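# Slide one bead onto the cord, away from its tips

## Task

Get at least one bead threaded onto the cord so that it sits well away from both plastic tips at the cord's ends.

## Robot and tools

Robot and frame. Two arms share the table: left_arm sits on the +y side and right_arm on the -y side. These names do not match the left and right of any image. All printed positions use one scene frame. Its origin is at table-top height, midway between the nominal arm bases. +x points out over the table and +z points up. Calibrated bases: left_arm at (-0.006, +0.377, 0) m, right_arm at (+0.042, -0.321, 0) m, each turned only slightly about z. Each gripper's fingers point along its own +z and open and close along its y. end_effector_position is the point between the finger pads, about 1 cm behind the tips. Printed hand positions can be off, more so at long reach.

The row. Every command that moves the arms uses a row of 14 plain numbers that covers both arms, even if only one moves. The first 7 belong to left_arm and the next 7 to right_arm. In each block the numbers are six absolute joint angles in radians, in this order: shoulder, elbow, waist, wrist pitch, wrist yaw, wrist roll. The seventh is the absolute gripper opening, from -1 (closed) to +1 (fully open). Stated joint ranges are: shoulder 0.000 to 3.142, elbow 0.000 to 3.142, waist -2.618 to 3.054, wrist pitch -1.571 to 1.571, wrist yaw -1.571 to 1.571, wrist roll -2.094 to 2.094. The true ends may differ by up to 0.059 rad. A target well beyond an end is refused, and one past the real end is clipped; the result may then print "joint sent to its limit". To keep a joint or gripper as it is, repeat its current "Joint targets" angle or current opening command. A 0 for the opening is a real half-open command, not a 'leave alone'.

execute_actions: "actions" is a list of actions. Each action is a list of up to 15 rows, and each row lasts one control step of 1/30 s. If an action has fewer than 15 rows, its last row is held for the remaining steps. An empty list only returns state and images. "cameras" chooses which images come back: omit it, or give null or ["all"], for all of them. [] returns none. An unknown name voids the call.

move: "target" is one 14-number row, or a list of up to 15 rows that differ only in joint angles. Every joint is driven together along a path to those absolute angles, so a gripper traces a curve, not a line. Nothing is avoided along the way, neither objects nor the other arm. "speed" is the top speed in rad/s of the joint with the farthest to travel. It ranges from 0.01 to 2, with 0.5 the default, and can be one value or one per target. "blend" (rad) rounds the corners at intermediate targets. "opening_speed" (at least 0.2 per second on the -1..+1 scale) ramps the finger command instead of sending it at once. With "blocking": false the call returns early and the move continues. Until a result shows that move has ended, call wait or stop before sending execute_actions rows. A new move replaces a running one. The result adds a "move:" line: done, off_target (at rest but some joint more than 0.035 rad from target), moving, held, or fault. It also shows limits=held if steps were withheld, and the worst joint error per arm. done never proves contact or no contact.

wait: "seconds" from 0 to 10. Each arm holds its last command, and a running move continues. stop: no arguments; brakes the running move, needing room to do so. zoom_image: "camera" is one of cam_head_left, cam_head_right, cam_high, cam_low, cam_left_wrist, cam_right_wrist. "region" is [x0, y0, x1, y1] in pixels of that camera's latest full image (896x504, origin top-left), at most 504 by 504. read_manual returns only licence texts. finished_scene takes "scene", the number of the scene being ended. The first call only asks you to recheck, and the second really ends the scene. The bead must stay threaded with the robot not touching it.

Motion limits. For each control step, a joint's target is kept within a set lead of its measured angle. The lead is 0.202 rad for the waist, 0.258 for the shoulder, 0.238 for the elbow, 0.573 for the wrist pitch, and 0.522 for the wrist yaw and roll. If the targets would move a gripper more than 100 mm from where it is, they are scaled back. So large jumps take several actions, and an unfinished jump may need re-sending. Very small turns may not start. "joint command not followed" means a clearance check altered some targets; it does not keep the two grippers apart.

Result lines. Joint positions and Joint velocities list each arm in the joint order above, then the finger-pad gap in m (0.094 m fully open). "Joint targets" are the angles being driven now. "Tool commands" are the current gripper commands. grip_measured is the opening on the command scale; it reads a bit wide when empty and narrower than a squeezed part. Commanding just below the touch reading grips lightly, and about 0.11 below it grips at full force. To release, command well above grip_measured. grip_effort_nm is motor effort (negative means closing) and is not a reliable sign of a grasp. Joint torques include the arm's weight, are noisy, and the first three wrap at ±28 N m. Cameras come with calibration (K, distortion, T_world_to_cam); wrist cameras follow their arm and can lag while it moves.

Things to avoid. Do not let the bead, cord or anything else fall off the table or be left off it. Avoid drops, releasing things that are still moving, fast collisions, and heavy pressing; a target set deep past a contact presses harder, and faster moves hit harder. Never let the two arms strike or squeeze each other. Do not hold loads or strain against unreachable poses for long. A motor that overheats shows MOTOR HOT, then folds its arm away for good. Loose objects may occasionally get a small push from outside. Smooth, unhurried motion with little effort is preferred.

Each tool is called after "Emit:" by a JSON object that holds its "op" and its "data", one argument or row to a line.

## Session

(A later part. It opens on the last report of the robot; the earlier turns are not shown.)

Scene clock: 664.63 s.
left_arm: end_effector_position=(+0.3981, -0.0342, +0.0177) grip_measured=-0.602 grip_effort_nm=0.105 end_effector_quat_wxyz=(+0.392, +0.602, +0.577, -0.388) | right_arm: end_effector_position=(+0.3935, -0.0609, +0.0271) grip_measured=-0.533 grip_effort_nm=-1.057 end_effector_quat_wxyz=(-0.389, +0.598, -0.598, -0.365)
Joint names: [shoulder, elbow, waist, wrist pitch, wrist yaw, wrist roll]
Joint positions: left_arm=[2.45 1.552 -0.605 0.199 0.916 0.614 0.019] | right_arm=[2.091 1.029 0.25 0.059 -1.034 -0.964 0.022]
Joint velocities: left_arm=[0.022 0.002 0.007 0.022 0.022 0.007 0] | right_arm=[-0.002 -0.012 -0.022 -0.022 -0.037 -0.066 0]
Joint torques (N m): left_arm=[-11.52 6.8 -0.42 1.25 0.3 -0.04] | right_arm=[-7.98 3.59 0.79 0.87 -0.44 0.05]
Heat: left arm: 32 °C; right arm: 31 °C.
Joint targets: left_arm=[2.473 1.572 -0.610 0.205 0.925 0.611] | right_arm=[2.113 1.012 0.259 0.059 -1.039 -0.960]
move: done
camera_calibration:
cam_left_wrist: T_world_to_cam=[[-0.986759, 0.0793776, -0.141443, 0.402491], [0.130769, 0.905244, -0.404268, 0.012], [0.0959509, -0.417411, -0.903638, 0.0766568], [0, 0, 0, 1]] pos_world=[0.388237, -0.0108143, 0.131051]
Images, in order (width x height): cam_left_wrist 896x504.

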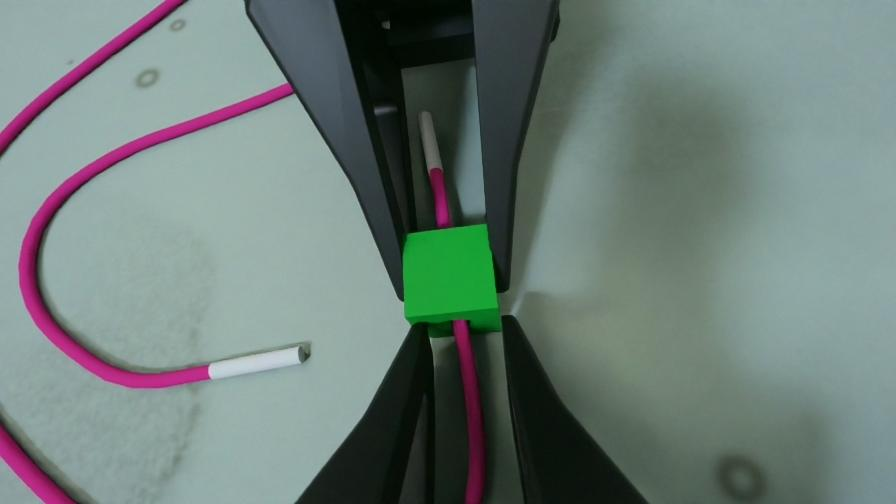

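Gained ~18 mm of cord. Two more cycles.

Emit:
{"op": "move", "data": {
  "target": [
    [2.42,1.51,-0.563,0.230,0.925,0.611,-0.6,2.113,1.012,0.259,0.059,-1.039,-0.960,-0.63],
    [2.38,1.44,-0.530,0.225,0.925,0.611,-0.6,2.113,1.012,0.259,0.059,-1.039,-0.960,-0.63]
  ],
  "speed": 0.1,
  "cameras": []
}}

Emit:
{"op": "move", "data": {
  "target": [2.38,1.44,-0.533,0.225,0.925,0.611,-0.99,2.113,1.012,0.259,0.059,-1.039,-0.960,-0.63],
  "opening_speed": 0.3,
  "cameras": []
}}

Emit:
{"op": "move", "data": {
  "target": [
    [2.455,1.550,-0.588,0.200,0.925,0.611,-0.99,2.113,1.012,0.259,0.059,-1.039,-0.960,-0.63],
    [2.482,1.580,-0.622,0.195,0.925,0.611,-0.99,2.113,1.012,0.259,0.059,-1.039,-0.960,-0.63]
  ],
  "speed": 0.06,
  "cameras": []
}}

Emit:
{"op": "move", "data": {
  "target": [2.473,1.572,-0.610,0.205,0.925,0.611,-0.6,2.113,1.012,0.259,0.059,-1.039,-0.960,-0.63],
  "opening_speed": 0.6,
  "cameras": ["cam_left_wrist"]
}}

Emit:
{"op": "move", "data": {
  "target": [
    [2.42,1.51,-0.563,0.230,0.925,0.611,-0.6,2.113,1.012,0.259,0.059,-1.039,-0.960,-0.63],
    [2.38,1.44,-0.530,0.225,0.925,0.611,-0.6,2.113,1.012,0.259,0.059,-1.039,-0.960,-0.63]
  ],
  "speed": 0.1,
  "cameras": []
}}

Emit:
{"op": "move", "data": {
  "target": [2.38,1.44,-0.533,0.225,0.925,0.611,-0.99,2.113,1.012,0.259,0.059,-1.039,-0.960,-0.63],
  "opening_speed": 0.3,
  "cameras": []
}}

Emit:
{"op": "move", "data": {
  "target": [
    [2.455,1.550,-0.588,0.200,0.925,0.611,-0.99,2.113,1.012,0.259,0.059,-1.039,-0.960,-0.63],
    [2.482,1.580,-0.622,0.195,0.925,0.611,-0.99,2.113,1.012,0.259,0.059,-1.039,-0.960,-0.63]
  ],
  "speed": 0.06,
  "cameras": []
}}

Emit:
{"op": "move", "data": {
  "target": [2.473,1.572,-0.610,0.205,0.925,0.611,-0.6,2.113,1.012,0.259,0.059,-1.039,-0.960,-0.63],
  "opening_speed": 0.6
}}

Scene clock: 686.20 s.
left_arm: end_effector_position=(+0.4040, -0.0029, +0.0155) grip_measured=-0.602 grip_effort_nm=0.090 end_effector_quat_wxyz=(+0.400, +0.586, +0.588, -0.388) | right_arm: end_effector_position=(+0.3935, -0.0609, +0.0271) grip_measured=-0.533 grip_effort_nm=-1.053 end_effector_quat_wxyz=(-0.389, +0.598, -0.598, -0.365)
Joint names: [shoulder, elbow, waist, wrist pitch, wrist yaw, wrist roll]
Joint positions: left_arm=[2.414 1.457 -0.545 0.255 0.943 0.614 0.019] | right_arm=[2.091 1.029 0.25 0.059 -1.034 -0.964 0.022]
Joint velocities: left_arm=[0.002 0.012 -0.002 0.007 -0.022 0.007 -0.001] | right_arm=[-0.002 0.002 0.007 0.022 0.037 0.022 0]
Joint torques (N m): left_arm=[-15.94 3.82 1.18 0.93 0.08 -0.04] | right_arm=[-7.95 3.63 0.77 0.87 -0.45 0.05]
Heat: left arm: 31 °C; right arm: 31 °C.
Joint targets: left_arm=[2.380 1.440 -0.530 0.225 0.925 0.611] | right_arm=[2.113 1.012 0.259 0.059 -1.039 -0.960]
move: done
No camera images: "cameras" was empty.

Scene clock: 687.73 s.
left_arm: end_effector_position=(+0.4062, -0.0014, +0.0155) grip_measured=-0.964 grip_effort_nm=-0.984 end_effector_quat_wxyz=(+0.402, +0.585, +0.590, -0.385) | right_arm: end_effector_position=(+0.3935, -0.0609, +0.0271) grip_measured=-0.533 grip_effort_nm=-1.057 end_effector_quat_wxyz=(-0.389, +0.598, -0.598, -0.365)
Joint names: [shoulder, elbow, waist, wrist pitch, wrist yaw, wrist roll]
Joint positions: left_arm=[2.414 1.457 -0.541 0.257 0.94 0.614 0.002] | right_arm=[2.091 1.029 0.25 0.059 -1.034 -0.964 0.022]
Joint velocities: left_arm=[-0.012 0.012 -0.007 0.037 -0.051 -0.022 0] | right_arm=[-0.022 -0.012 -0.022 0.007 -0.051 0.037 0]
Joint torques (N m): left_arm=[-15.91 3.81 0.69 0.91 0.11 -0.04] | right_arm=[-7.88 3.59 0.83 0.86 -0.46 0.05]
Heat: left arm: 32 °C; right arm: 31 °C.
Joint targets: left_arm=[2.380 1.440 -0.533 0.225 0.925 0.611] | right_arm=[2.113 1.012 0.259 0.059 -1.039 -0.960]
move: done
No camera images: "cameras" was empty.

Scene clock: 690.43 s.
left_arm: end_effector_position=(+0.3973, -0.0344, +0.0172) grip_measured=-0.966 grip_effort_nm=-1.028 end_effector_quat_wxyz=(+0.391, +0.603, +0.577, -0.389) | right_arm: end_effector_position=(+0.3935, -0.0609, +0.0271) grip_measured=-0.533 grip_effort_nm=-1.057 end_effector_quat_wxyz=(-0.389, +0.598, -0.598, -0.365)
Joint names: [shoulder, elbow, waist, wrist pitch, wrist yaw, wrist roll]
Joint positions: left_arm=[2.451 1.552 -0.606 0.199 0.917 0.614 0.002] | right_arm=[2.091 1.029 0.25 0.059 -1.034 -0.964 0.022]
Joint velocities: left_arm=[-0.012 0.007 -0.012 0.022 -0.022 0.051 0.001] | right_arm=[0.027 -0.017 -0.012 -0.051 -0.007 -0.007 0]
Joint torques (N m): left_arm=[-10.82 7.49 -1.31 1.15 0.29 -0.04] | right_arm=[-7.86 3.58 0.8 0.85 -0.43 0.05]
Heat: left arm: 32 °C; right arm: 31 °C.
Joint targets: left_arm=[2.482 1.580 -0.622 0.195 0.925 0.611] | right_arm=[2.113 1.012 0.259 0.059 -1.039 -0.960]
move: done
No camera images: "cameras" was empty.

Scene clock: 691.30 s.
left_arm: end_effector_position=(+0.3972, -0.0343, +0.0168) grip_measured=-0.602 grip_effort_nm=0.100 end_effector_quat_wxyz=(+0.390, +0.602, +0.578, -0.389) | right_arm: end_effector_position=(+0.3935, -0.0609, +0.0271) grip_measured=-0.533 grip_effort_nm=-1.057 end_effector_quat_wxyz=(-0.389, +0.598, -0.598, -0.365)
Joint names: [shoulder, elbow, waist, wrist pitch, wrist yaw, wrist roll]
Joint positions: left_arm=[2.451 1.552 -0.606 0.196 0.917 0.614 0.019] | right_arm=[2.091 1.029 0.25 0.059 -1.034 -0.964 0.022]
Joint velocities: left_arm=[-0.012 -0.007 -0.022 0.037 -0.022 0.022 0] | right_arm=[0.007 -0.022 -0.002 0.022 0.037 -0.037 0]
Joint torques (N m): left_arm=[-11.56 6.89 -0.34 1.27 0.3 -0.04] | right_arm=[-7.95 3.55 0.8 0.86 -0.45 0.04]
Heat: left arm: 32 °C; right arm: 31 °C.
Joint targets: left_arm=[2.473 1.572 -0.610 0.205 0.925 0.611] | right_arm=[2.113 1.012 0.259 0.059 -1.039 -0.960]
move: done
camera_calibration:
cam_left_wrist: T_world_to_cam=[[-0.987186, 0.0809528, -0.137515, 0.401594], [0.130438, 0.905783, -0.403167, 0.0118882], [0.0919211, -0.415938, -0.904736, 0.0775341], [0, 0, 0, 1]] pos_world=[0.387771, -0.0110289, 0.130166]
Images, in order (width x height): cam_left_wrist 896x504.

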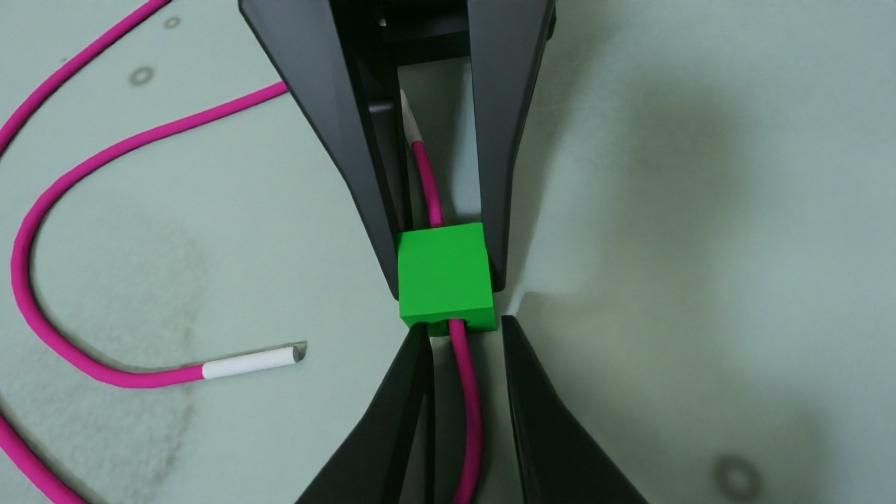

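Scene clock: 692.93 s.
left_arm: end_effector_position=(+0.4040, -0.0028, +0.0155) grip_measured=-0.602 grip_effort_nm=0.095 end_effector_quat_wxyz=(+0.400, +0.586, +0.588, -0.388) | right_arm: end_effector_position=(+0.3935, -0.0609, +0.0271) grip_measured=-0.533 grip_effort_nm=-1.057 end_effector_quat_wxyz=(-0.389, +0.598, -0.598, -0.365)
Joint names: [shoulder, elbow, waist, wrist pitch, wrist yaw, wrist roll]
Joint positions: left_arm=[2.414 1.457 -0.545 0.255 0.944 0.614 0.019] | right_arm=[2.091 1.029 0.25 0.059 -1.034 -0.964 0.022]
Joint velocities: left_arm=[-0.007 -0.017 0.002 -0.022 0.022 -0.022 0] | right_arm=[0.007 0.002 0.012 0.007 0.007 -0.022 0]
Joint torques (N m): left_arm=[-15.94 3.81 1.2 0.93 0.07 -0.04] | right_arm=[-7.91 3.58 0.79 0.87 -0.44 0.05]
Heat: left arm: 32 °C; right arm: 31 °C.
Joint targets: left_arm=[2.380 1.440 -0.530 0.225 0.925 0.611] | right_arm=[2.113 1.012 0.259 0.059 -1.039 -0.960]
move: done
No camera images: "cameras" was empty.

Scene clock: 694.53 s.
left_arm: end_effector_position=(+0.4061, -0.0014, +0.0156) grip_measured=-0.974 grip_effort_nm=-0.989 end_effector_quat_wxyz=(+0.402, +0.585, +0.589, -0.386) | right_arm: end_effector_position=(+0.3935, -0.0609, +0.0271) grip_measured=-0.533 grip_effort_nm=-1.053 end_effector_quat_wxyz=(-0.389, +0.598, -0.598, -0.365)
Joint names: [shoulder, elbow, waist, wrist pitch, wrist yaw, wrist roll]
Joint positions: left_arm=[2.414 1.457 -0.541 0.258 0.94 0.614 0.001] | right_arm=[2.091 1.029 0.25 0.059 -1.034 -0.964 0.022]
Joint velocities: left_arm=[0.002 -0.012 -0.017 -0.007 -0.022 0.007 -0.001] | right_arm=[-0.002 0.012 -0.002 -0.022 0.037 0.007 -0.001]
Joint torques (N m): left_arm=[-15.95 3.82 0.66 0.91 0.1 -0.03] | right_arm=[-7.92 3.59 0.8 0.86 -0.43 0.05]
Heat: left arm: 32 °C; right arm: 31 °C.
Joint targets: left_arm=[2.380 1.440 -0.533 0.225 0.925 0.611] | right_arm=[2.113 1.012 0.259 0.059 -1.039 -0.960]
move: done
No camera images: "cameras" was empty.

Scene clock: 697.17 s.
left_arm: end_effector_position=(+0.3985, -0.0344, +0.0187) grip_measured=-0.977 grip_effort_nm=-1.023 end_effector_quat_wxyz=(+0.393, +0.603, +0.576, -0.388) | right_arm: end_effector_position=(+0.3935, -0.0609, +0.0271) grip_measured=-0.533 grip_effort_nm=-1.053 end_effector_quat_wxyz=(-0.389, +0.598, -0.598, -0.365)
Joint names: [shoulder, elbow, waist, wrist pitch, wrist yaw, wrist roll]
Joint positions: left_arm=[2.45 1.553 -0.605 0.202 0.917 0.614 0.001] | right_arm=[2.091 1.029 0.25 0.059 -1.034 -0.964 0.022]
Joint velocities: left_arm=[-0.017 -0.002 -0.002 -0.066 -0.022 -0.007 0] | right_arm=[0.007 0.007 -0.002 0.022 0.022 0.007 0]
Joint torques (N m): left_arm=[-10.73 7.42 -1.4 1.12 0.29 -0.04] | right_arm=[-7.97 3.58 0.79 0.86 -0.45 0.05]
Heat: left arm: 32 °C; right arm: 31 °C.
Joint targets: left_arm=[2.482 1.580 -0.622 0.195 0.925 0.611] | right_arm=[2.113 1.012 0.259 0.059 -1.039 -0.960]
move: done
No camera images: "cameras" was empty.

Scene clock: 698.03 s.
left_arm: end_effector_position=(+0.3981, -0.0342, +0.0181) grip_measured=-0.602 grip_effort_nm=0.100 end_effector_quat_wxyz=(+0.392, +0.602, +0.577, -0.389) | right_arm: end_effector_position=(+0.3935, -0.0609, +0.0271) grip_measured=-0.533 grip_effort_nm=-1.057 end_effector_quat_wxyz=(-0.389, +0.598, -0.598, -0.365)
Joint names: [shoulder, elbow, waist, wrist pitch, wrist yaw, wrist roll]
Joint positions: left_arm=[2.45 1.553 -0.605 0.198 0.917 0.614 0.019] | right_arm=[2.091 1.029 0.25 0.059 -1.034 -0.964 0.022]
Joint velocities: left_arm=[-0.007 -0.002 0.002 0.022 0.037 -0.022 -0.001] | right_arm=[-0.007 -0.007 0.022 -0.007 0.022 0.037 0.001]
Joint torques (N m): left_arm=[-11.48 6.78 -0.43 1.25 0.29 -0.04] | right_arm=[-7.98 3.6 0.81 0.86 -0.44 0.06]
Heat: left arm: 32 °C; right arm: 31 °C.
Joint targets: left_arm=[2.473 1.572 -0.610 0.205 0.925 0.611] | right_arm=[2.113 1.012 0.259 0.059 -1.039 -0.960]
move: done
camera_calibration:
cam_left_wrist: T_world_to_cam=[[-0.986722, 0.0800073, -0.141342, 0.402564], [0.131405, 0.904722, -0.40523, 0.0118707], [0.095454, -0.418423, -0.903222, 0.077212], [0, 0, 0, 1]] pos_world=[0.388289, -0.0106405, 0.131449]
cam_right_wrist: T_world_to_cam=[[0.996196, -0.0616871, -0.0615551, -0.392148], [-0.0802528, -0.924719, -0.372093, 0.010531], [-0.0339679, 0.375618, -0.926152, 0.177247], [0, 0, 0, 1]] pos_world=[0.397522, -0.0810293, 0.143937]

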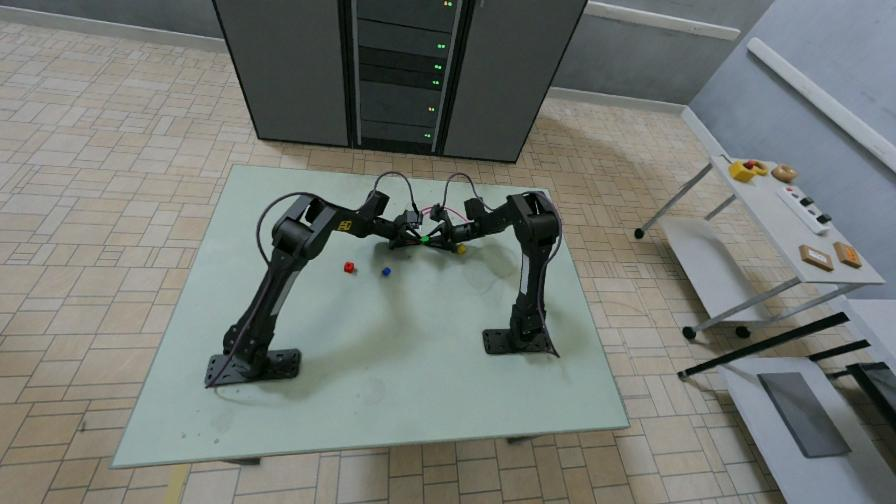

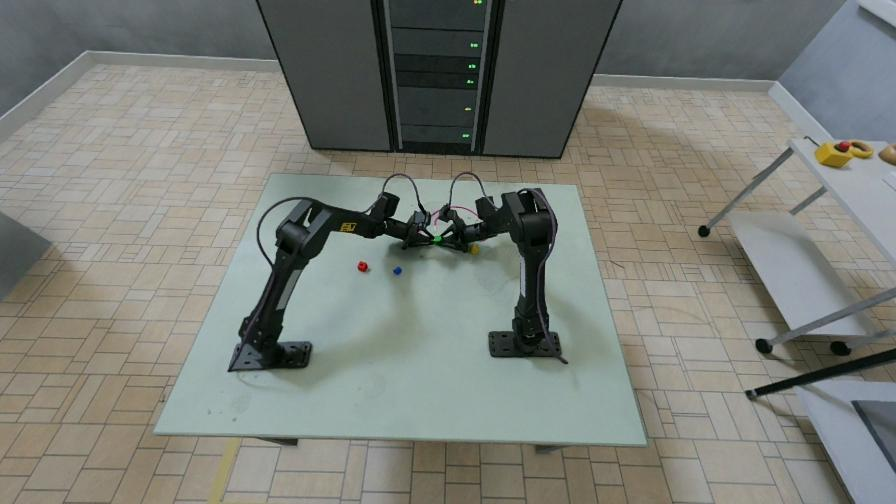

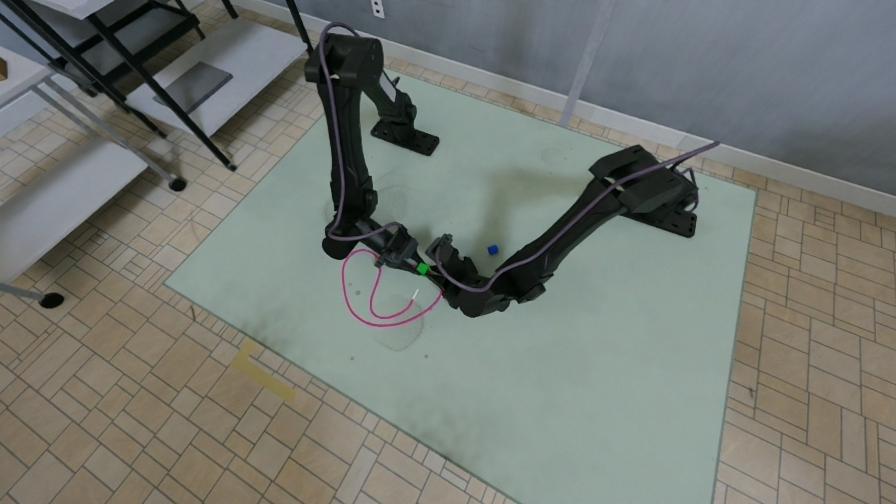

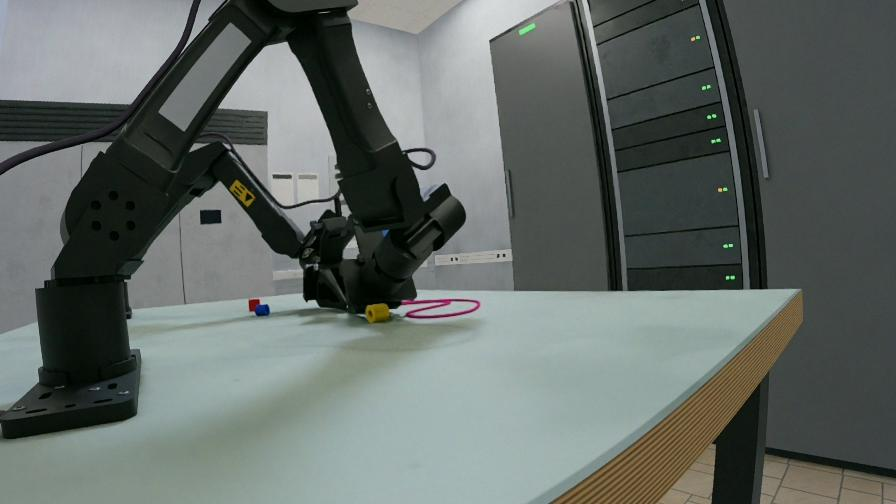

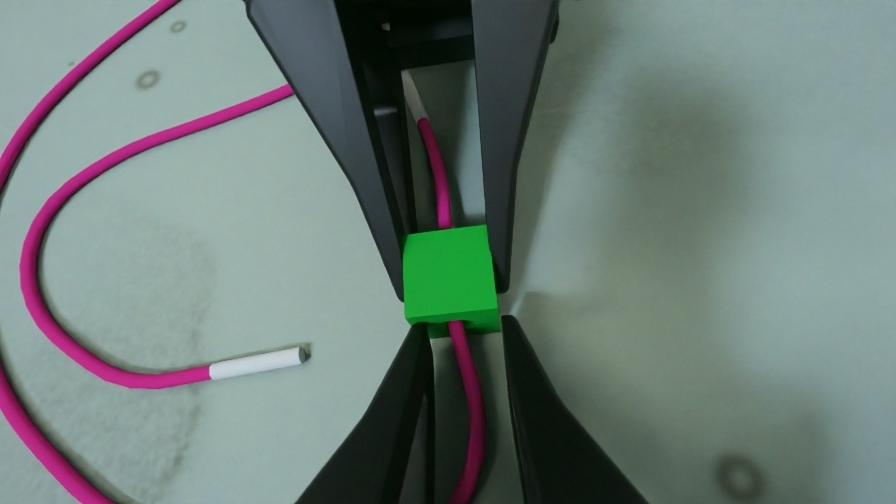

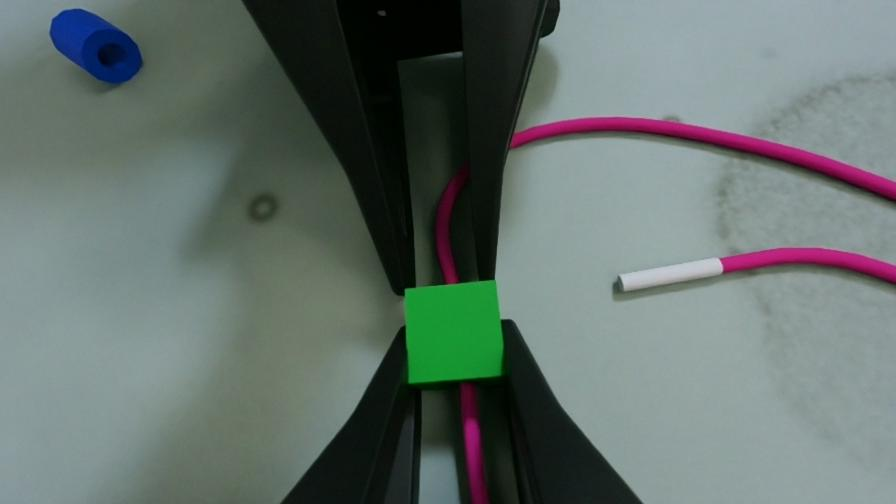

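Emit:
{"op": "move", "data": {
  "target": [
    [2.42,1.51,-0.563,0.230,0.925,0.611,-0.6,2.113,1.012,0.259,0.059,-1.039,-0.960,-0.63],
    [2.38,1.44,-0.530,0.225,0.925,0.611,-0.6,2.113,1.012,0.259,0.059,-1.039,-0.960,-0.63]
  ],
  "speed": 0.1,
  "cameras": []
}}

Emit:
{"op": "move", "data": {
  "target": [2.38,1.44,-0.533,0.225,0.925,0.611,-0.99,2.113,1.012,0.259,0.059,-1.039,-0.960,-0.63],
  "opening_speed": 0.3,
  "cameras": []
}}

Emit:
{"op": "move", "data": {
  "target": [
    [2.455,1.550,-0.588,0.200,0.925,0.611,-0.99,2.113,1.012,0.259,0.059,-1.039,-0.960,-0.63],
    [2.482,1.580,-0.622,0.195,0.925,0.611,-0.99,2.113,1.012,0.259,0.059,-1.039,-0.960,-0.63]
  ],
  "speed": 0.06,
  "cameras": []
}}

Emit:
{"op": "move", "data": {
  "target": [2.473,1.572,-0.610,0.205,0.925,0.611,-0.5,2.113,1.012,0.259,0.059,-1.039,-0.960,-0.63],
  "opening_speed": 0.6,
  "cameras": ["cam_left_wrist"]
}}

Scene clock: 713.00 s.
left_arm: end_effector_position=(+0.4037, -0.0030, +0.0156) grip_measured=-0.602 grip_effort_nm=0.095 end_effector_quat_wxyz=(+0.400, +0.586, +0.588, -0.389) | right_arm: end_effector_position=(+0.3935, -0.0609, +0.0271) grip_measured=-0.533 grip_effort_nm=-1.053 end_effector_quat_wxyz=(-0.389, +0.598, -0.598, -0.365)
Joint names: [shoulder, elbow, waist, wrist pitch, wrist yaw, wrist roll]
Joint positions: left_arm=[2.415 1.458 -0.545 0.255 0.945 0.614 0.019] | right_arm=[2.091 1.029 0.25 0.059 -1.034 -0.964 0.022]
Joint velocities: left_arm=[0.007 -0.002 -0.002 0.051 0.037 -0.007 0] | right_arm=[0.007 -0.012 0.007 0.022 0.037 -0.037 0]
Joint torques (N m): left_arm=[-15.92 3.79 1.21 0.93 0.06 -0.04] | right_arm=[-7.91 3.54 0.81 0.87 -0.44 0.05]
Heat: left arm: 32 °C; right arm: 31 °C.
Joint targets: left_arm=[2.380 1.440 -0.530 0.225 0.925 0.611] | right_arm=[2.113 1.012 0.259 0.059 -1.039 -0.960]
move: done
No camera images: "cameras" was empty.

Scene clock: 714.60 s.
left_arm: end_effector_position=(+0.4061, -0.0015, +0.0156) grip_measured=-0.977 grip_effort_nm=-0.974 end_effector_quat_wxyz=(+0.402, +0.585, +0.589, -0.386) | right_arm: end_effector_position=(+0.3935, -0.0609, +0.0271) grip_measured=-0.533 grip_effort_nm=-1.057 end_effector_quat_wxyz=(-0.389, +0.598, -0.598, -0.365)
Joint names: [shoulder, elbow, waist, wrist pitch, wrist yaw, wrist roll]
Joint positions: left_arm=[2.415 1.458 -0.541 0.258 0.941 0.614 0.001] | right_arm=[2.091 1.029 0.25 0.059 -1.034 -0.964 0.022]
Joint velocities: left_arm=[-0.002 -0.007 -0.007 -0.022 0.022 0.007 -0.002] | right_arm=[-0.012 -0.007 0.002 -0.022 -0.037 -0.066 -0.002]
Joint torques (N m): left_arm=[-15.94 3.82 0.66 0.9 0.08 -0.04] | right_arm=[-7.97 3.62 0.79 0.86 -0.45 0.05]
Heat: left arm: 33 °C; right arm: 31 °C.
Joint targets: left_arm=[2.380 1.440 -0.533 0.225 0.925 0.611] | right_arm=[2.113 1.012 0.259 0.059 -1.039 -0.960]
move: done
No camera images: "cameras" was empty.

Scene clock: 717.27 s.
left_arm: end_effector_position=(+0.3987, -0.0344, +0.0183) grip_measured=-0.981 grip_effort_nm=-1.028 end_effector_quat_wxyz=(+0.393, +0.602, +0.576, -0.388) | right_arm: end_effector_position=(+0.3935, -0.0609, +0.0271) grip_measured=-0.533 grip_effort_nm=-1.057 end_effector_quat_wxyz=(-0.389, +0.598, -0.598, -0.365)
Joint names: [shoulder, elbow, waist, wrist pitch, wrist yaw, wrist roll]
Joint positions: left_arm=[2.45 1.554 -0.605 0.201 0.916 0.614 0.001] | right_arm=[2.091 1.029 0.25 0.059 -1.034 -0.964 0.022]
Joint velocities: left_arm=[-0.002 -0.007 -0.002 -0.051 0.022 -0.022 -0.001] | right_arm=[-0.002 -0.012 -0.012 -0.022 -0.037 0.037 -0.002]
Joint torques (N m): left_arm=[-10.8 7.42 -1.42 1.14 0.3 -0.04] | right_arm=[-7.95 3.54 0.8 0.86 -0.45 0.04]
Heat: left arm: 33 °C; right arm: 31 °C.
Joint targets: left_arm=[2.482 1.580 -0.622 0.195 0.925 0.611] | right_arm=[2.113 1.012 0.259 0.059 -1.039 -0.960]
move: done
No camera images: "cameras" was empty.

Scene clock: 718.30 s.
left_arm: end_effector_position=(+0.3985, -0.0342, +0.0180) grip_measured=-0.502 grip_effort_nm=0.100 end_effector_quat_wxyz=(+0.392, +0.602, +0.577, -0.388) | right_arm: end_effector_position=(+0.3935, -0.0609, +0.0271) grip_measured=-0.533 grip_effort_nm=-1.057 end_effector_quat_wxyz=(-0.389, +0.598, -0.598, -0.365)
Joint names: [shoulder, elbow, waist, wrist pitch, wrist yaw, wrist roll]
Joint positions: left_arm=[2.45 1.554 -0.605 0.199 0.916 0.614 0.023] | right_arm=[2.091 1.029 0.25 0.059 -1.034 -0.964 0.022]
Joint velocities: left_arm=[0.012 0.002 -0.007 -0.007 -0.051 -0.007 0] | right_arm=[0.002 0.007 0.002 0.007 0.007 -0.051 0.001]
Joint torques (N m): left_arm=[-11.54 6.72 -0.43 1.25 0.3 -0.04] | right_arm=[-7.95 3.55 0.72 0.87 -0.44 0.05]
Heat: left arm: 33 °C; right arm: 31 °C.
Joint targets: left_arm=[2.473 1.572 -0.610 0.205 0.925 0.611] | right_arm=[2.113 1.012 0.259 0.059 -1.039 -0.960]
move: done
camera_calibration:
cam_left_wrist: T_world_to_cam=[[-0.986645, 0.0791751, -0.142345, 0.402858], [0.131031, 0.90493, -0.404886, 0.0119759], [0.0967551, -0.418131, -0.903219, 0.0764998], [0, 0, 0, 1]] pos_world=[0.388507, -0.0107467, 0.13129]
Images, in order (width x height): cam_left_wrist 896x504.

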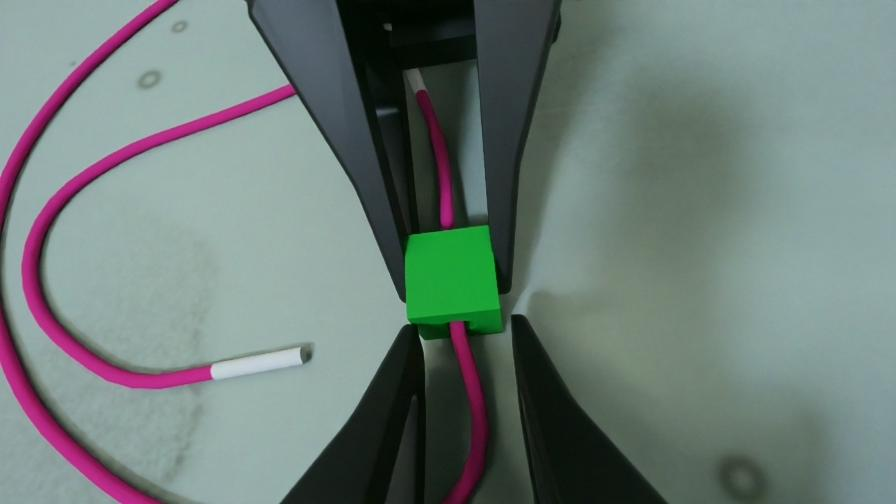

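Emit:
{"op": "move", "data": {
  "target": [2.473,1.572,-0.610,0.205,0.925,0.611,0.0,2.113,1.012,0.259,0.059,-1.039,-0.960,-0.63],
  "opening_speed": 0.6,
  "cameras": []
}}

Emit:
{"op": "move", "data": {
  "target": [
    [2.41,1.50,-0.563,0.230,0.925,0.611,0.0,2.113,1.012,0.259,0.059,-1.039,-0.960,-0.63],
    [2.34,1.41,-0.53,0.225,0.925,0.611,0.0,2.113,1.012,0.259,0.059,-1.039,-0.960,-0.63],
    [2.15,1.18,-0.40,0.205,0.925,0.611,0.0,2.113,1.012,0.259,0.059,-1.039,-0.960,-0.63]
  ],
  "speed": 0.25,
  "blend": 0.03,
  "cameras": ["cam_right_wrist"]
}}

Emit:
{"op": "move", "data": {
  "target": [2.15,1.18,-0.40,0.205,0.925,0.611,0.0,2.108,1.017,0.259,0.059,-1.039,-0.960,0.0],
  "opening_speed": 0.4,
  "cameras": ["cam_right_wrist","cam_left_wrist"]
}}

Scene clock: 730.83 s.
left_arm: end_effector_position=(+0.3985, -0.0342, +0.0180) grip_measured=-0.002 grip_effort_nm=0.095 end_effector_quat_wxyz=(+0.392, +0.602, +0.577, -0.388) | right_arm: end_effector_position=(+0.3935, -0.0609, +0.0271) grip_measured=-0.533 grip_effort_nm=-1.053 end_effector_quat_wxyz=(-0.389, +0.598, -0.598, -0.365)
Joint names: [shoulder, elbow, waist, wrist pitch, wrist yaw, wrist roll]
Joint positions: left_arm=[2.45 1.554 -0.605 0.199 0.916 0.614 0.047] | right_arm=[2.091 1.029 0.25 0.059 -1.034 -0.964 0.022]
Joint velocities: left_arm=[-0.012 -0.007 -0.007 0.095 -0.007 -0.037 0] | right_arm=[-0.007 -0.007 0.002 0.022 0.051 -0.051 -0.001]
Joint torques (N m): left_arm=[-11.54 6.76 -0.46 1.25 0.3 -0.04] | right_arm=[-7.98 3.58 0.79 0.88 -0.45 0.04]
Heat: left arm: 32 °C; right arm: 31 °C.
Joint targets: left_arm=[2.473 1.572 -0.610 0.205 0.925 0.611] | right_arm=[2.113 1.012 0.259 0.059 -1.039 -0.960]
move: done
No camera images: "cameras" was empty.

Scene clock: 732.80 s.
left_arm: end_effector_position=(+0.3969, +0.0824, +0.0258) grip_measured=-0.002 grip_effort_nm=0.090 end_effector_quat_wxyz=(+0.387, +0.531, +0.661, -0.362) | right_arm: end_effector_position=(+0.3935, -0.0609, +0.0271) grip_measured=-0.533 grip_effort_nm=-1.053 end_effector_quat_wxyz=(-0.389, +0.598, -0.598, -0.365)
Joint names: [shoulder, elbow, waist, wrist pitch, wrist yaw, wrist roll]
Joint positions: left_arm=[2.203 1.186 -0.403 0.211 0.917 0.616 0.047] | right_arm=[2.091 1.029 0.25 0.059 -1.034 -0.964 0.022]
Joint velocities: left_arm=[0.012 -0.007 0.027 -0.11 0.066 -0.007 0] | right_arm=[-0.017 0.017 -0.012 0.037 0.081 0.022 0.001]
Joint torques (N m): left_arm=[-15.83 4.37 0.29 1.05 0.32 -0.06] | right_arm=[-7.95 3.58 0.87 0.85 -0.43 0.05]
Heat: left arm: 32 °C; right arm: 31 °C.
Joint targets: left_arm=[2.150 1.180 -0.400 0.205 0.925 0.611] | right_arm=[2.113 1.012 0.259 0.059 -1.039 -0.960]
move: off_target (left_arm); left_arm: the shoulder is farthest, 0.053 rad from its target
camera_calibration:
cam_right_wrist: T_world_to_cam=[[0.996196, -0.0616871, -0.0615551, -0.392148], [-0.0802528, -0.924719, -0.372093, 0.010531], [-0.0339679, 0.375618, -0.926152, 0.177247], [0, 0, 0, 1]] pos_world=[0.397522, -0.0810293, 0.143937]
Images, in order (width x height): cam_right_wrist 896x504.

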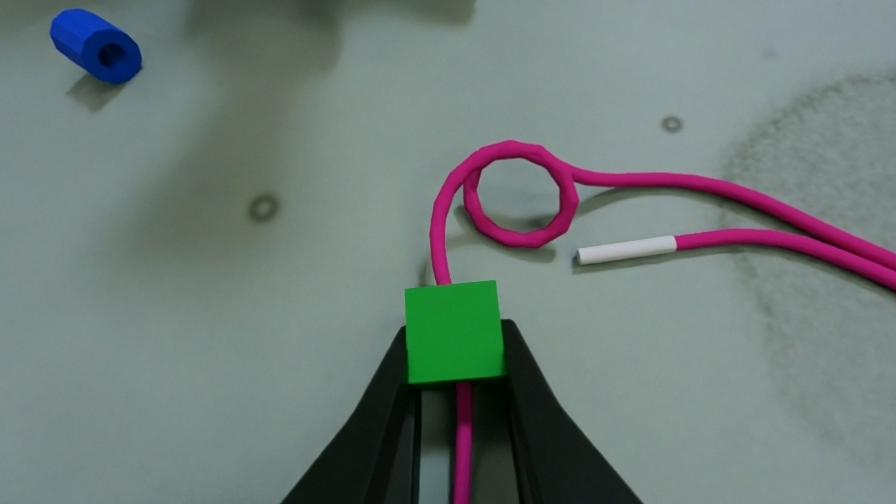

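Scene clock: 734.60 s.
left_arm: end_effector_position=(+0.3968, +0.0824, +0.0258) grip_measured=-0.002 grip_effort_nm=0.090 end_effector_quat_wxyz=(+0.387, +0.531, +0.661, -0.362) | right_arm: end_effector_position=(+0.3930, -0.0603, +0.0272) grip_measured=-0.003 grip_effort_nm=0.125 end_effector_quat_wxyz=(-0.389, +0.599, -0.597, -0.365)
Joint names: [shoulder, elbow, waist, wrist pitch, wrist yaw, wrist roll]
Joint positions: left_arm=[2.203 1.186 -0.403 0.211 0.917 0.616 0.047] | right_arm=[2.091 1.029 0.252 0.059 -1.035 -0.964 0.047]
Joint velocities: left_arm=[-0.007 0.002 -0.007 0.022 0.007 -0.037 -0.002] | right_arm=[0.002 0.002 -0.002 -0.022 -0.081 0.022 0]
Joint torques (N m): left_arm=[-15.84 4.4 0.27 1.07 0.32 -0.06] | right_arm=[-8.32 4.01 0.68 0.84 -0.43 0.04]
Heat: left arm: 33 °C; right arm: 31 °C.
Joint targets: left_arm=[2.150 1.180 -0.400 0.205 0.925 0.611] | right_arm=[2.108 1.017 0.259 0.059 -1.039 -0.960]
move: off_target (left_arm); left_arm: the shoulder is farthest, 0.053 rad from its target
camera_calibration:
cam_left_wrist: T_world_to_cam=[[-0.992231, -0.115002, -0.0474588, 0.408877], [-0.0900341, 0.927032, -0.364014, -0.00535664], [0.0858581, -0.356913, -0.930184, 0.132413], [0, 0, 0, 1]] pos_world=[0.39385, 0.0992475, 0.140624]
cam_right_wrist: T_world_to_cam=[[0.996302, -0.0597194, -0.0617686, -0.391547], [-0.0785276, -0.924643, -0.372651, 0.0104131], [-0.0348595, 0.376123, -0.925914, 0.177476], [0, 0, 0, 1]] pos_world=[0.397104, -0.0805075, 0.144023]
Images, in order (width x height): cam_left_wrist 896x504, cam_right_wrist 896x504.

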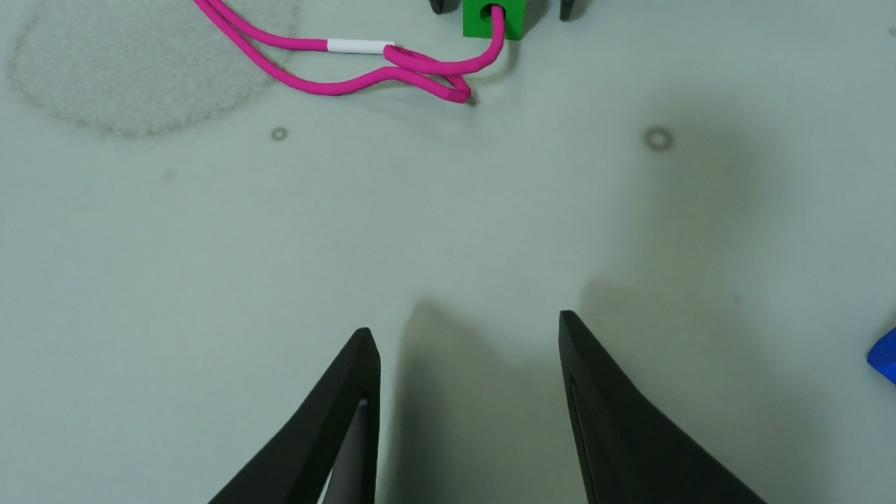

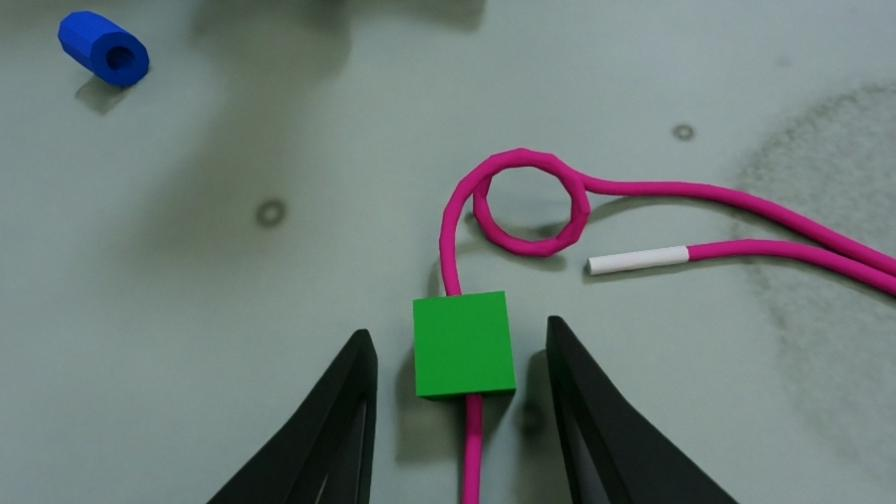

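Emit:
{"op": "move", "data": {
  "target": [
    [2.15,1.18,-0.40,0.205,0.925,0.611,0.0,2.065,1.065,0.177,-0.134,-1.085,-1.085,0.0],
    [2.15,1.18,-0.40,0.205,0.925,0.611,0.0,2.034,1.096,0.104,-0.319,-1.111,-1.223,0.0]
  ],
  "speed": 0.15,
  "cameras": ["cam_right_wrist"]
}}

Scene clock: 742.87 s.
left_arm: end_effector_position=(+0.3968, +0.0824, +0.0257) grip_measured=-0.002 grip_effort_nm=0.090 end_effector_quat_wxyz=(+0.386, +0.531, +0.661, -0.362) | right_arm: end_effector_position=(+0.3839, -0.1128, +0.0275) grip_measured=-0.003 grip_effort_nm=0.125 end_effector_quat_wxyz=(-0.360, +0.583, -0.618, -0.386)
Joint names: [shoulder, elbow, waist, wrist pitch, wrist yaw, wrist roll]
Joint positions: left_arm=[2.203 1.186 -0.403 0.21 0.917 0.616 0.047] | right_arm=[2.075 1.065 0.111 -0.3 -1.094 -1.215 0.047]
Joint velocities: left_arm=[-0.012 -0.002 0.002 -0.022 0.022 0.022 0] | right_arm=[0.002 0.002 0.022 0.007 0.022 0.022 0.001]
Joint torques (N m): left_arm=[-15.82 4.37 0.27 1.08 0.32 -0.06] | right_arm=[-12.53 7.09 -0.64 0.25 -0.63 -0.04]
Heat: left arm: 35 °C; right arm: 32 °C.
Joint targets: left_arm=[2.150 1.180 -0.400 0.205 0.925 0.611] | right_arm=[2.034 1.096 0.104 -0.319 -1.111 -1.223]
move: off_target (left_arm, right_arm); left_arm: the shoulder is farthest, 0.053 rad from its target; right_arm: the shoulder is farthest, 0.041 rad from its target
camera_calibration:
cam_right_wrist: T_world_to_cam=[[0.98706, -0.0664975, -0.145911, -0.380497], [-0.114567, -0.929118, -0.351589, -0.0260138], [-0.112188, 0.363756, -0.924714, 0.225372], [0, 0, 0, 1]] pos_world=[0.397878, -0.131452, 0.14374]
Images, in order (width x height): cam_right_wrist 896x504.

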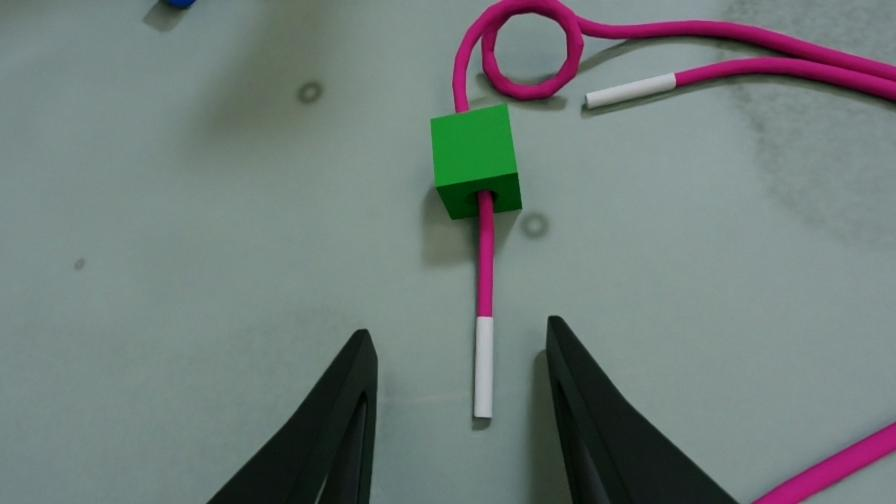

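Emit:
{"op": "move", "data": {
  "target": [2.15,1.18,-0.40,0.205,0.925,0.611,0.0,2.045,1.086,0.104,-0.319,-1.111,-1.223,-0.99],
  "opening_speed": 0.3,
  "cameras": ["cam_right_wrist"]
}}

Scene clock: 757.80 s.
left_arm: end_effector_position=(+0.3968, +0.0824, +0.0257) grip_measured=-0.002 grip_effort_nm=0.085 end_effector_quat_wxyz=(+0.386, +0.531, +0.661, -0.362) | right_arm: end_effector_position=(+0.3834, -0.1124, +0.0283) grip_measured=-0.982 grip_effort_nm=-0.471 end_effector_quat_wxyz=(-0.361, +0.583, -0.616, -0.388)
Joint names: [shoulder, elbow, waist, wrist pitch, wrist yaw, wrist roll]
Joint positions: left_arm=[2.203 1.186 -0.403 0.21 0.917 0.616 0.047] | right_arm=[2.075 1.065 0.111 -0.301 -1.1 -1.216 0.001]
Joint velocities: left_arm=[-0.007 -0.007 0.007 -0.081 0.051 0.007 0.001] | right_arm=[0.012 -0.007 -0.022 -0.037 0.051 -0.022 0]
Joint torques (N m): left_arm=[-15.84 4.38 0.25 1.07 0.32 -0.06] | right_arm=[-11.7 6.28 -0.65 0.26 -0.57 -0.06]
Heat: left arm: 37 °C; right arm: 33 °C.
Joint targets: left_arm=[2.150 1.180 -0.400 0.205 0.925 0.611] | right_arm=[2.045 1.086 0.104 -0.319 -1.111 -1.223]
move: off_target (left_arm); left_arm: the shoulder is farthest, 0.053 rad from its target
camera_calibration:
cam_right_wrist: T_world_to_cam=[[0.987001, -0.0639269, -0.147455, -0.379537], [-0.113313, -0.92744, -0.356391, -0.025554], [-0.113973, 0.368466, -0.922628, 0.227096], [0, 0, 0, 1]] pos_world=[0.397591, -0.13164, 0.144454]
Images, in order (width x height): cam_right_wrist 896x504.

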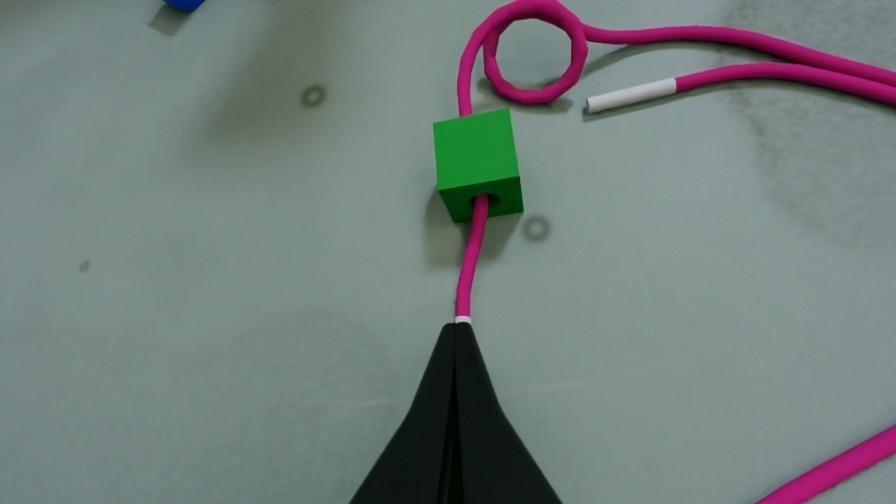

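Emit:
{"op": "move", "data": {
  "target": [2.15,1.18,-0.40,0.205,0.925,0.611,0.0,1.86,1.23,0.06,-0.65,-1.111,-1.223,-0.99],
  "speed": 0.1
}}

Emit:
{"op": "zoom_image", "data": {
  "camera": "cam_right_wrist",
  "region": [350, 0, 800, 350]
}}

Scene clock: 765.83 s.
left_arm: end_effector_position=(+0.3968, +0.0824, +0.0257) grip_measured=-0.002 grip_effort_nm=0.085 end_effector_quat_wxyz=(+0.386, +0.531, +0.661, -0.362) | right_arm: end_effector_position=(+0.3905, -0.1276, +0.1082) grip_measured=-0.982 grip_effort_nm=-0.466 end_effector_quat_wxyz=(+0.360, -0.565, +0.634, +0.386)
Joint names: [shoulder, elbow, waist, wrist pitch, wrist yaw, wrist roll]
Joint positions: left_arm=[2.203 1.186 -0.403 0.21 0.917 0.616 0.047] | right_arm=[1.899 1.195 0.068 -0.631 -1.098 -1.216 0.001]
Joint velocities: left_arm=[0.007 -0.002 0.002 -0.11 -0.007 -0.081 -0.001] | right_arm=[0.007 -0.017 0.002 0.007 0.081 0.007 0]
Joint torques (N m): left_arm=[-15.83 4.38 0.27 1.07 0.32 -0.06] | right_arm=[-11.95 8.42 -0.68 0.19 -0.59 -0.05]
Heat: left arm: 38 °C; right arm: 33 °C.
Joint targets: left_arm=[2.150 1.180 -0.400 0.205 0.925 0.611] | right_arm=[1.860 1.230 0.060 -0.650 -1.111 -1.223]
move: off_target (left_arm, right_arm); left_arm: the shoulder is farthest, 0.053 rad from its target; right_arm: the shoulder is farthest, 0.039 rad from its target
camera_calibration:
cam_left_wrist: T_world_to_cam=[[-0.992248, -0.114996, -0.0471177, 0.408828], [-0.0901647, 0.927079, -0.363862, -0.0053495], [0.0855243, -0.356793, -0.930261, 0.132504], [0, 0, 0, 1]] pos_world=[0.393844, 0.0992493, 0.14058]
cam_right_wrist: T_world_to_cam=[[0.979311, -0.107537, -0.171423, -0.375676], [-0.162378, -0.923118, -0.348549, 0.00847381], [-0.120762, 0.369173, -0.921481, 0.309896], [0, 0, 0, 1]] pos_world=[0.406703, -0.146982, 0.224117]

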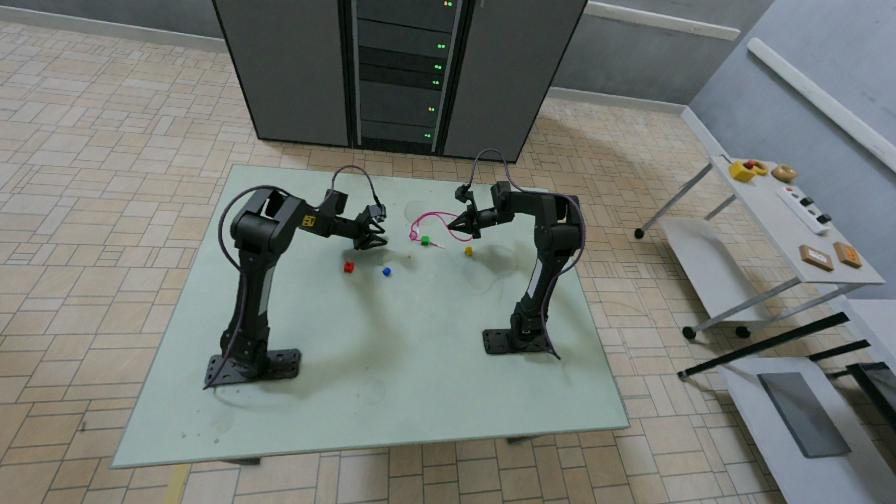

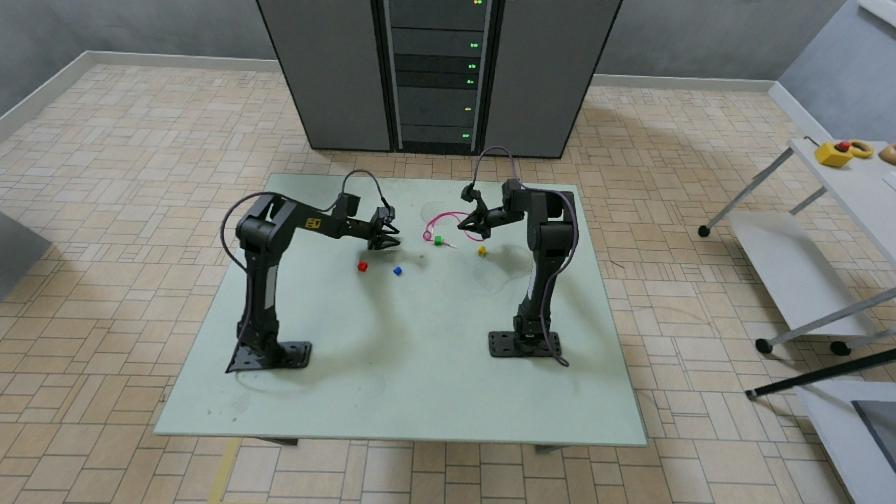

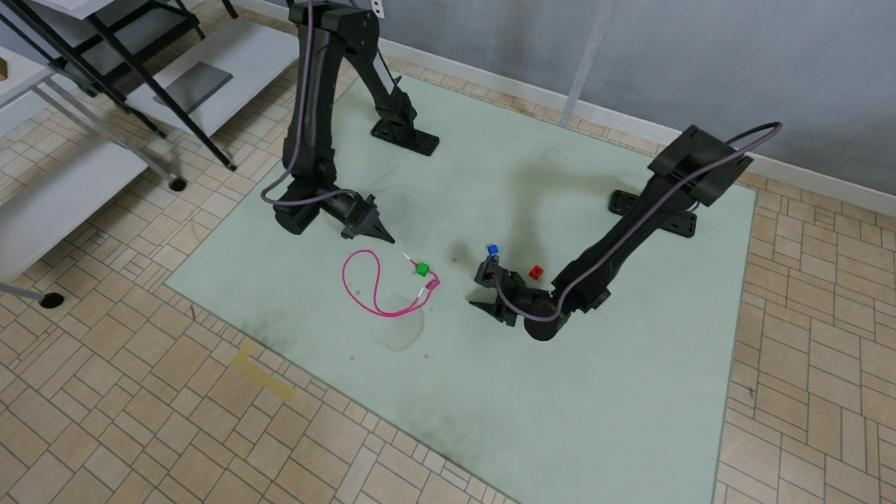

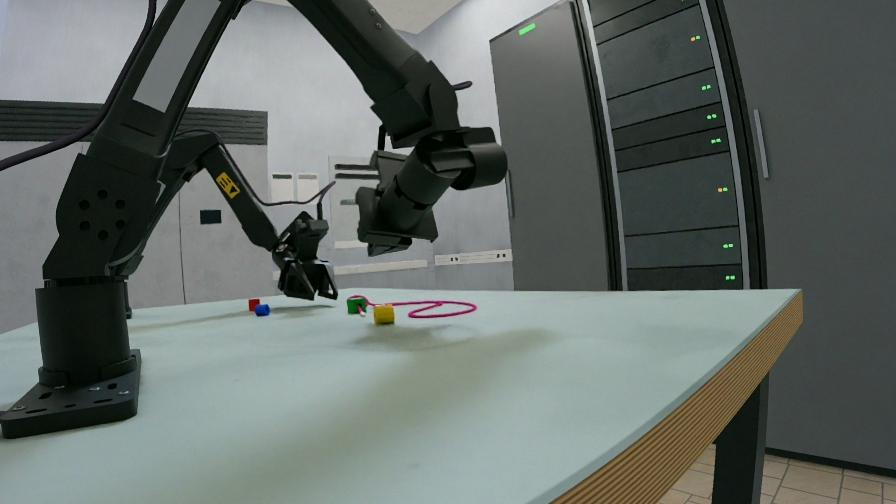

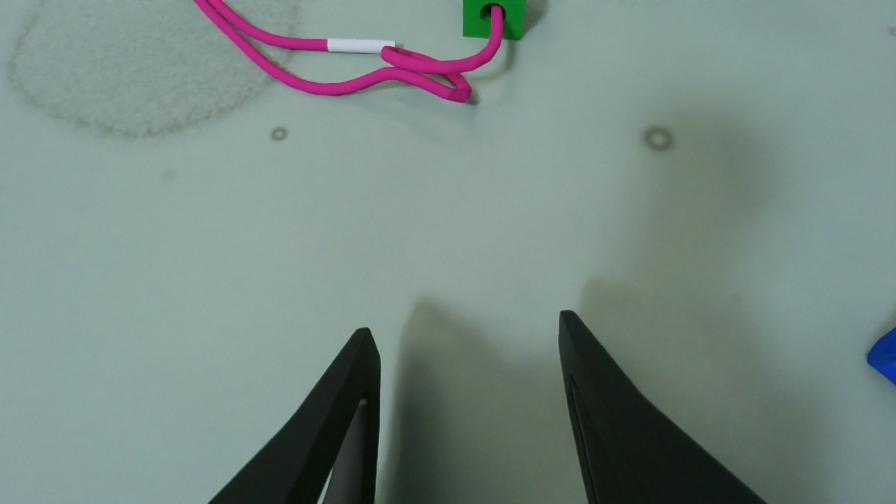

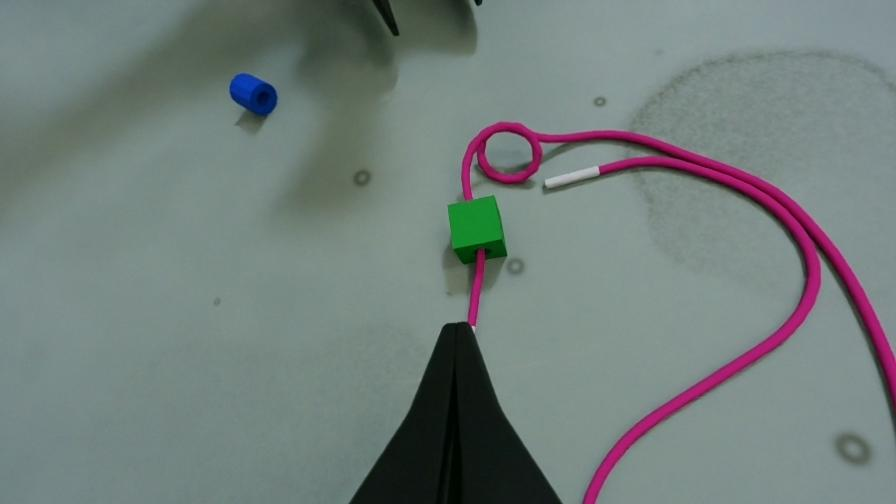

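Scaled by 1.120 from the camera's 896x504 image, which has a finer 1280x720 frame.

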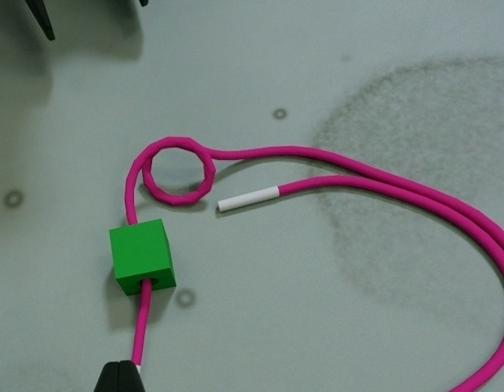

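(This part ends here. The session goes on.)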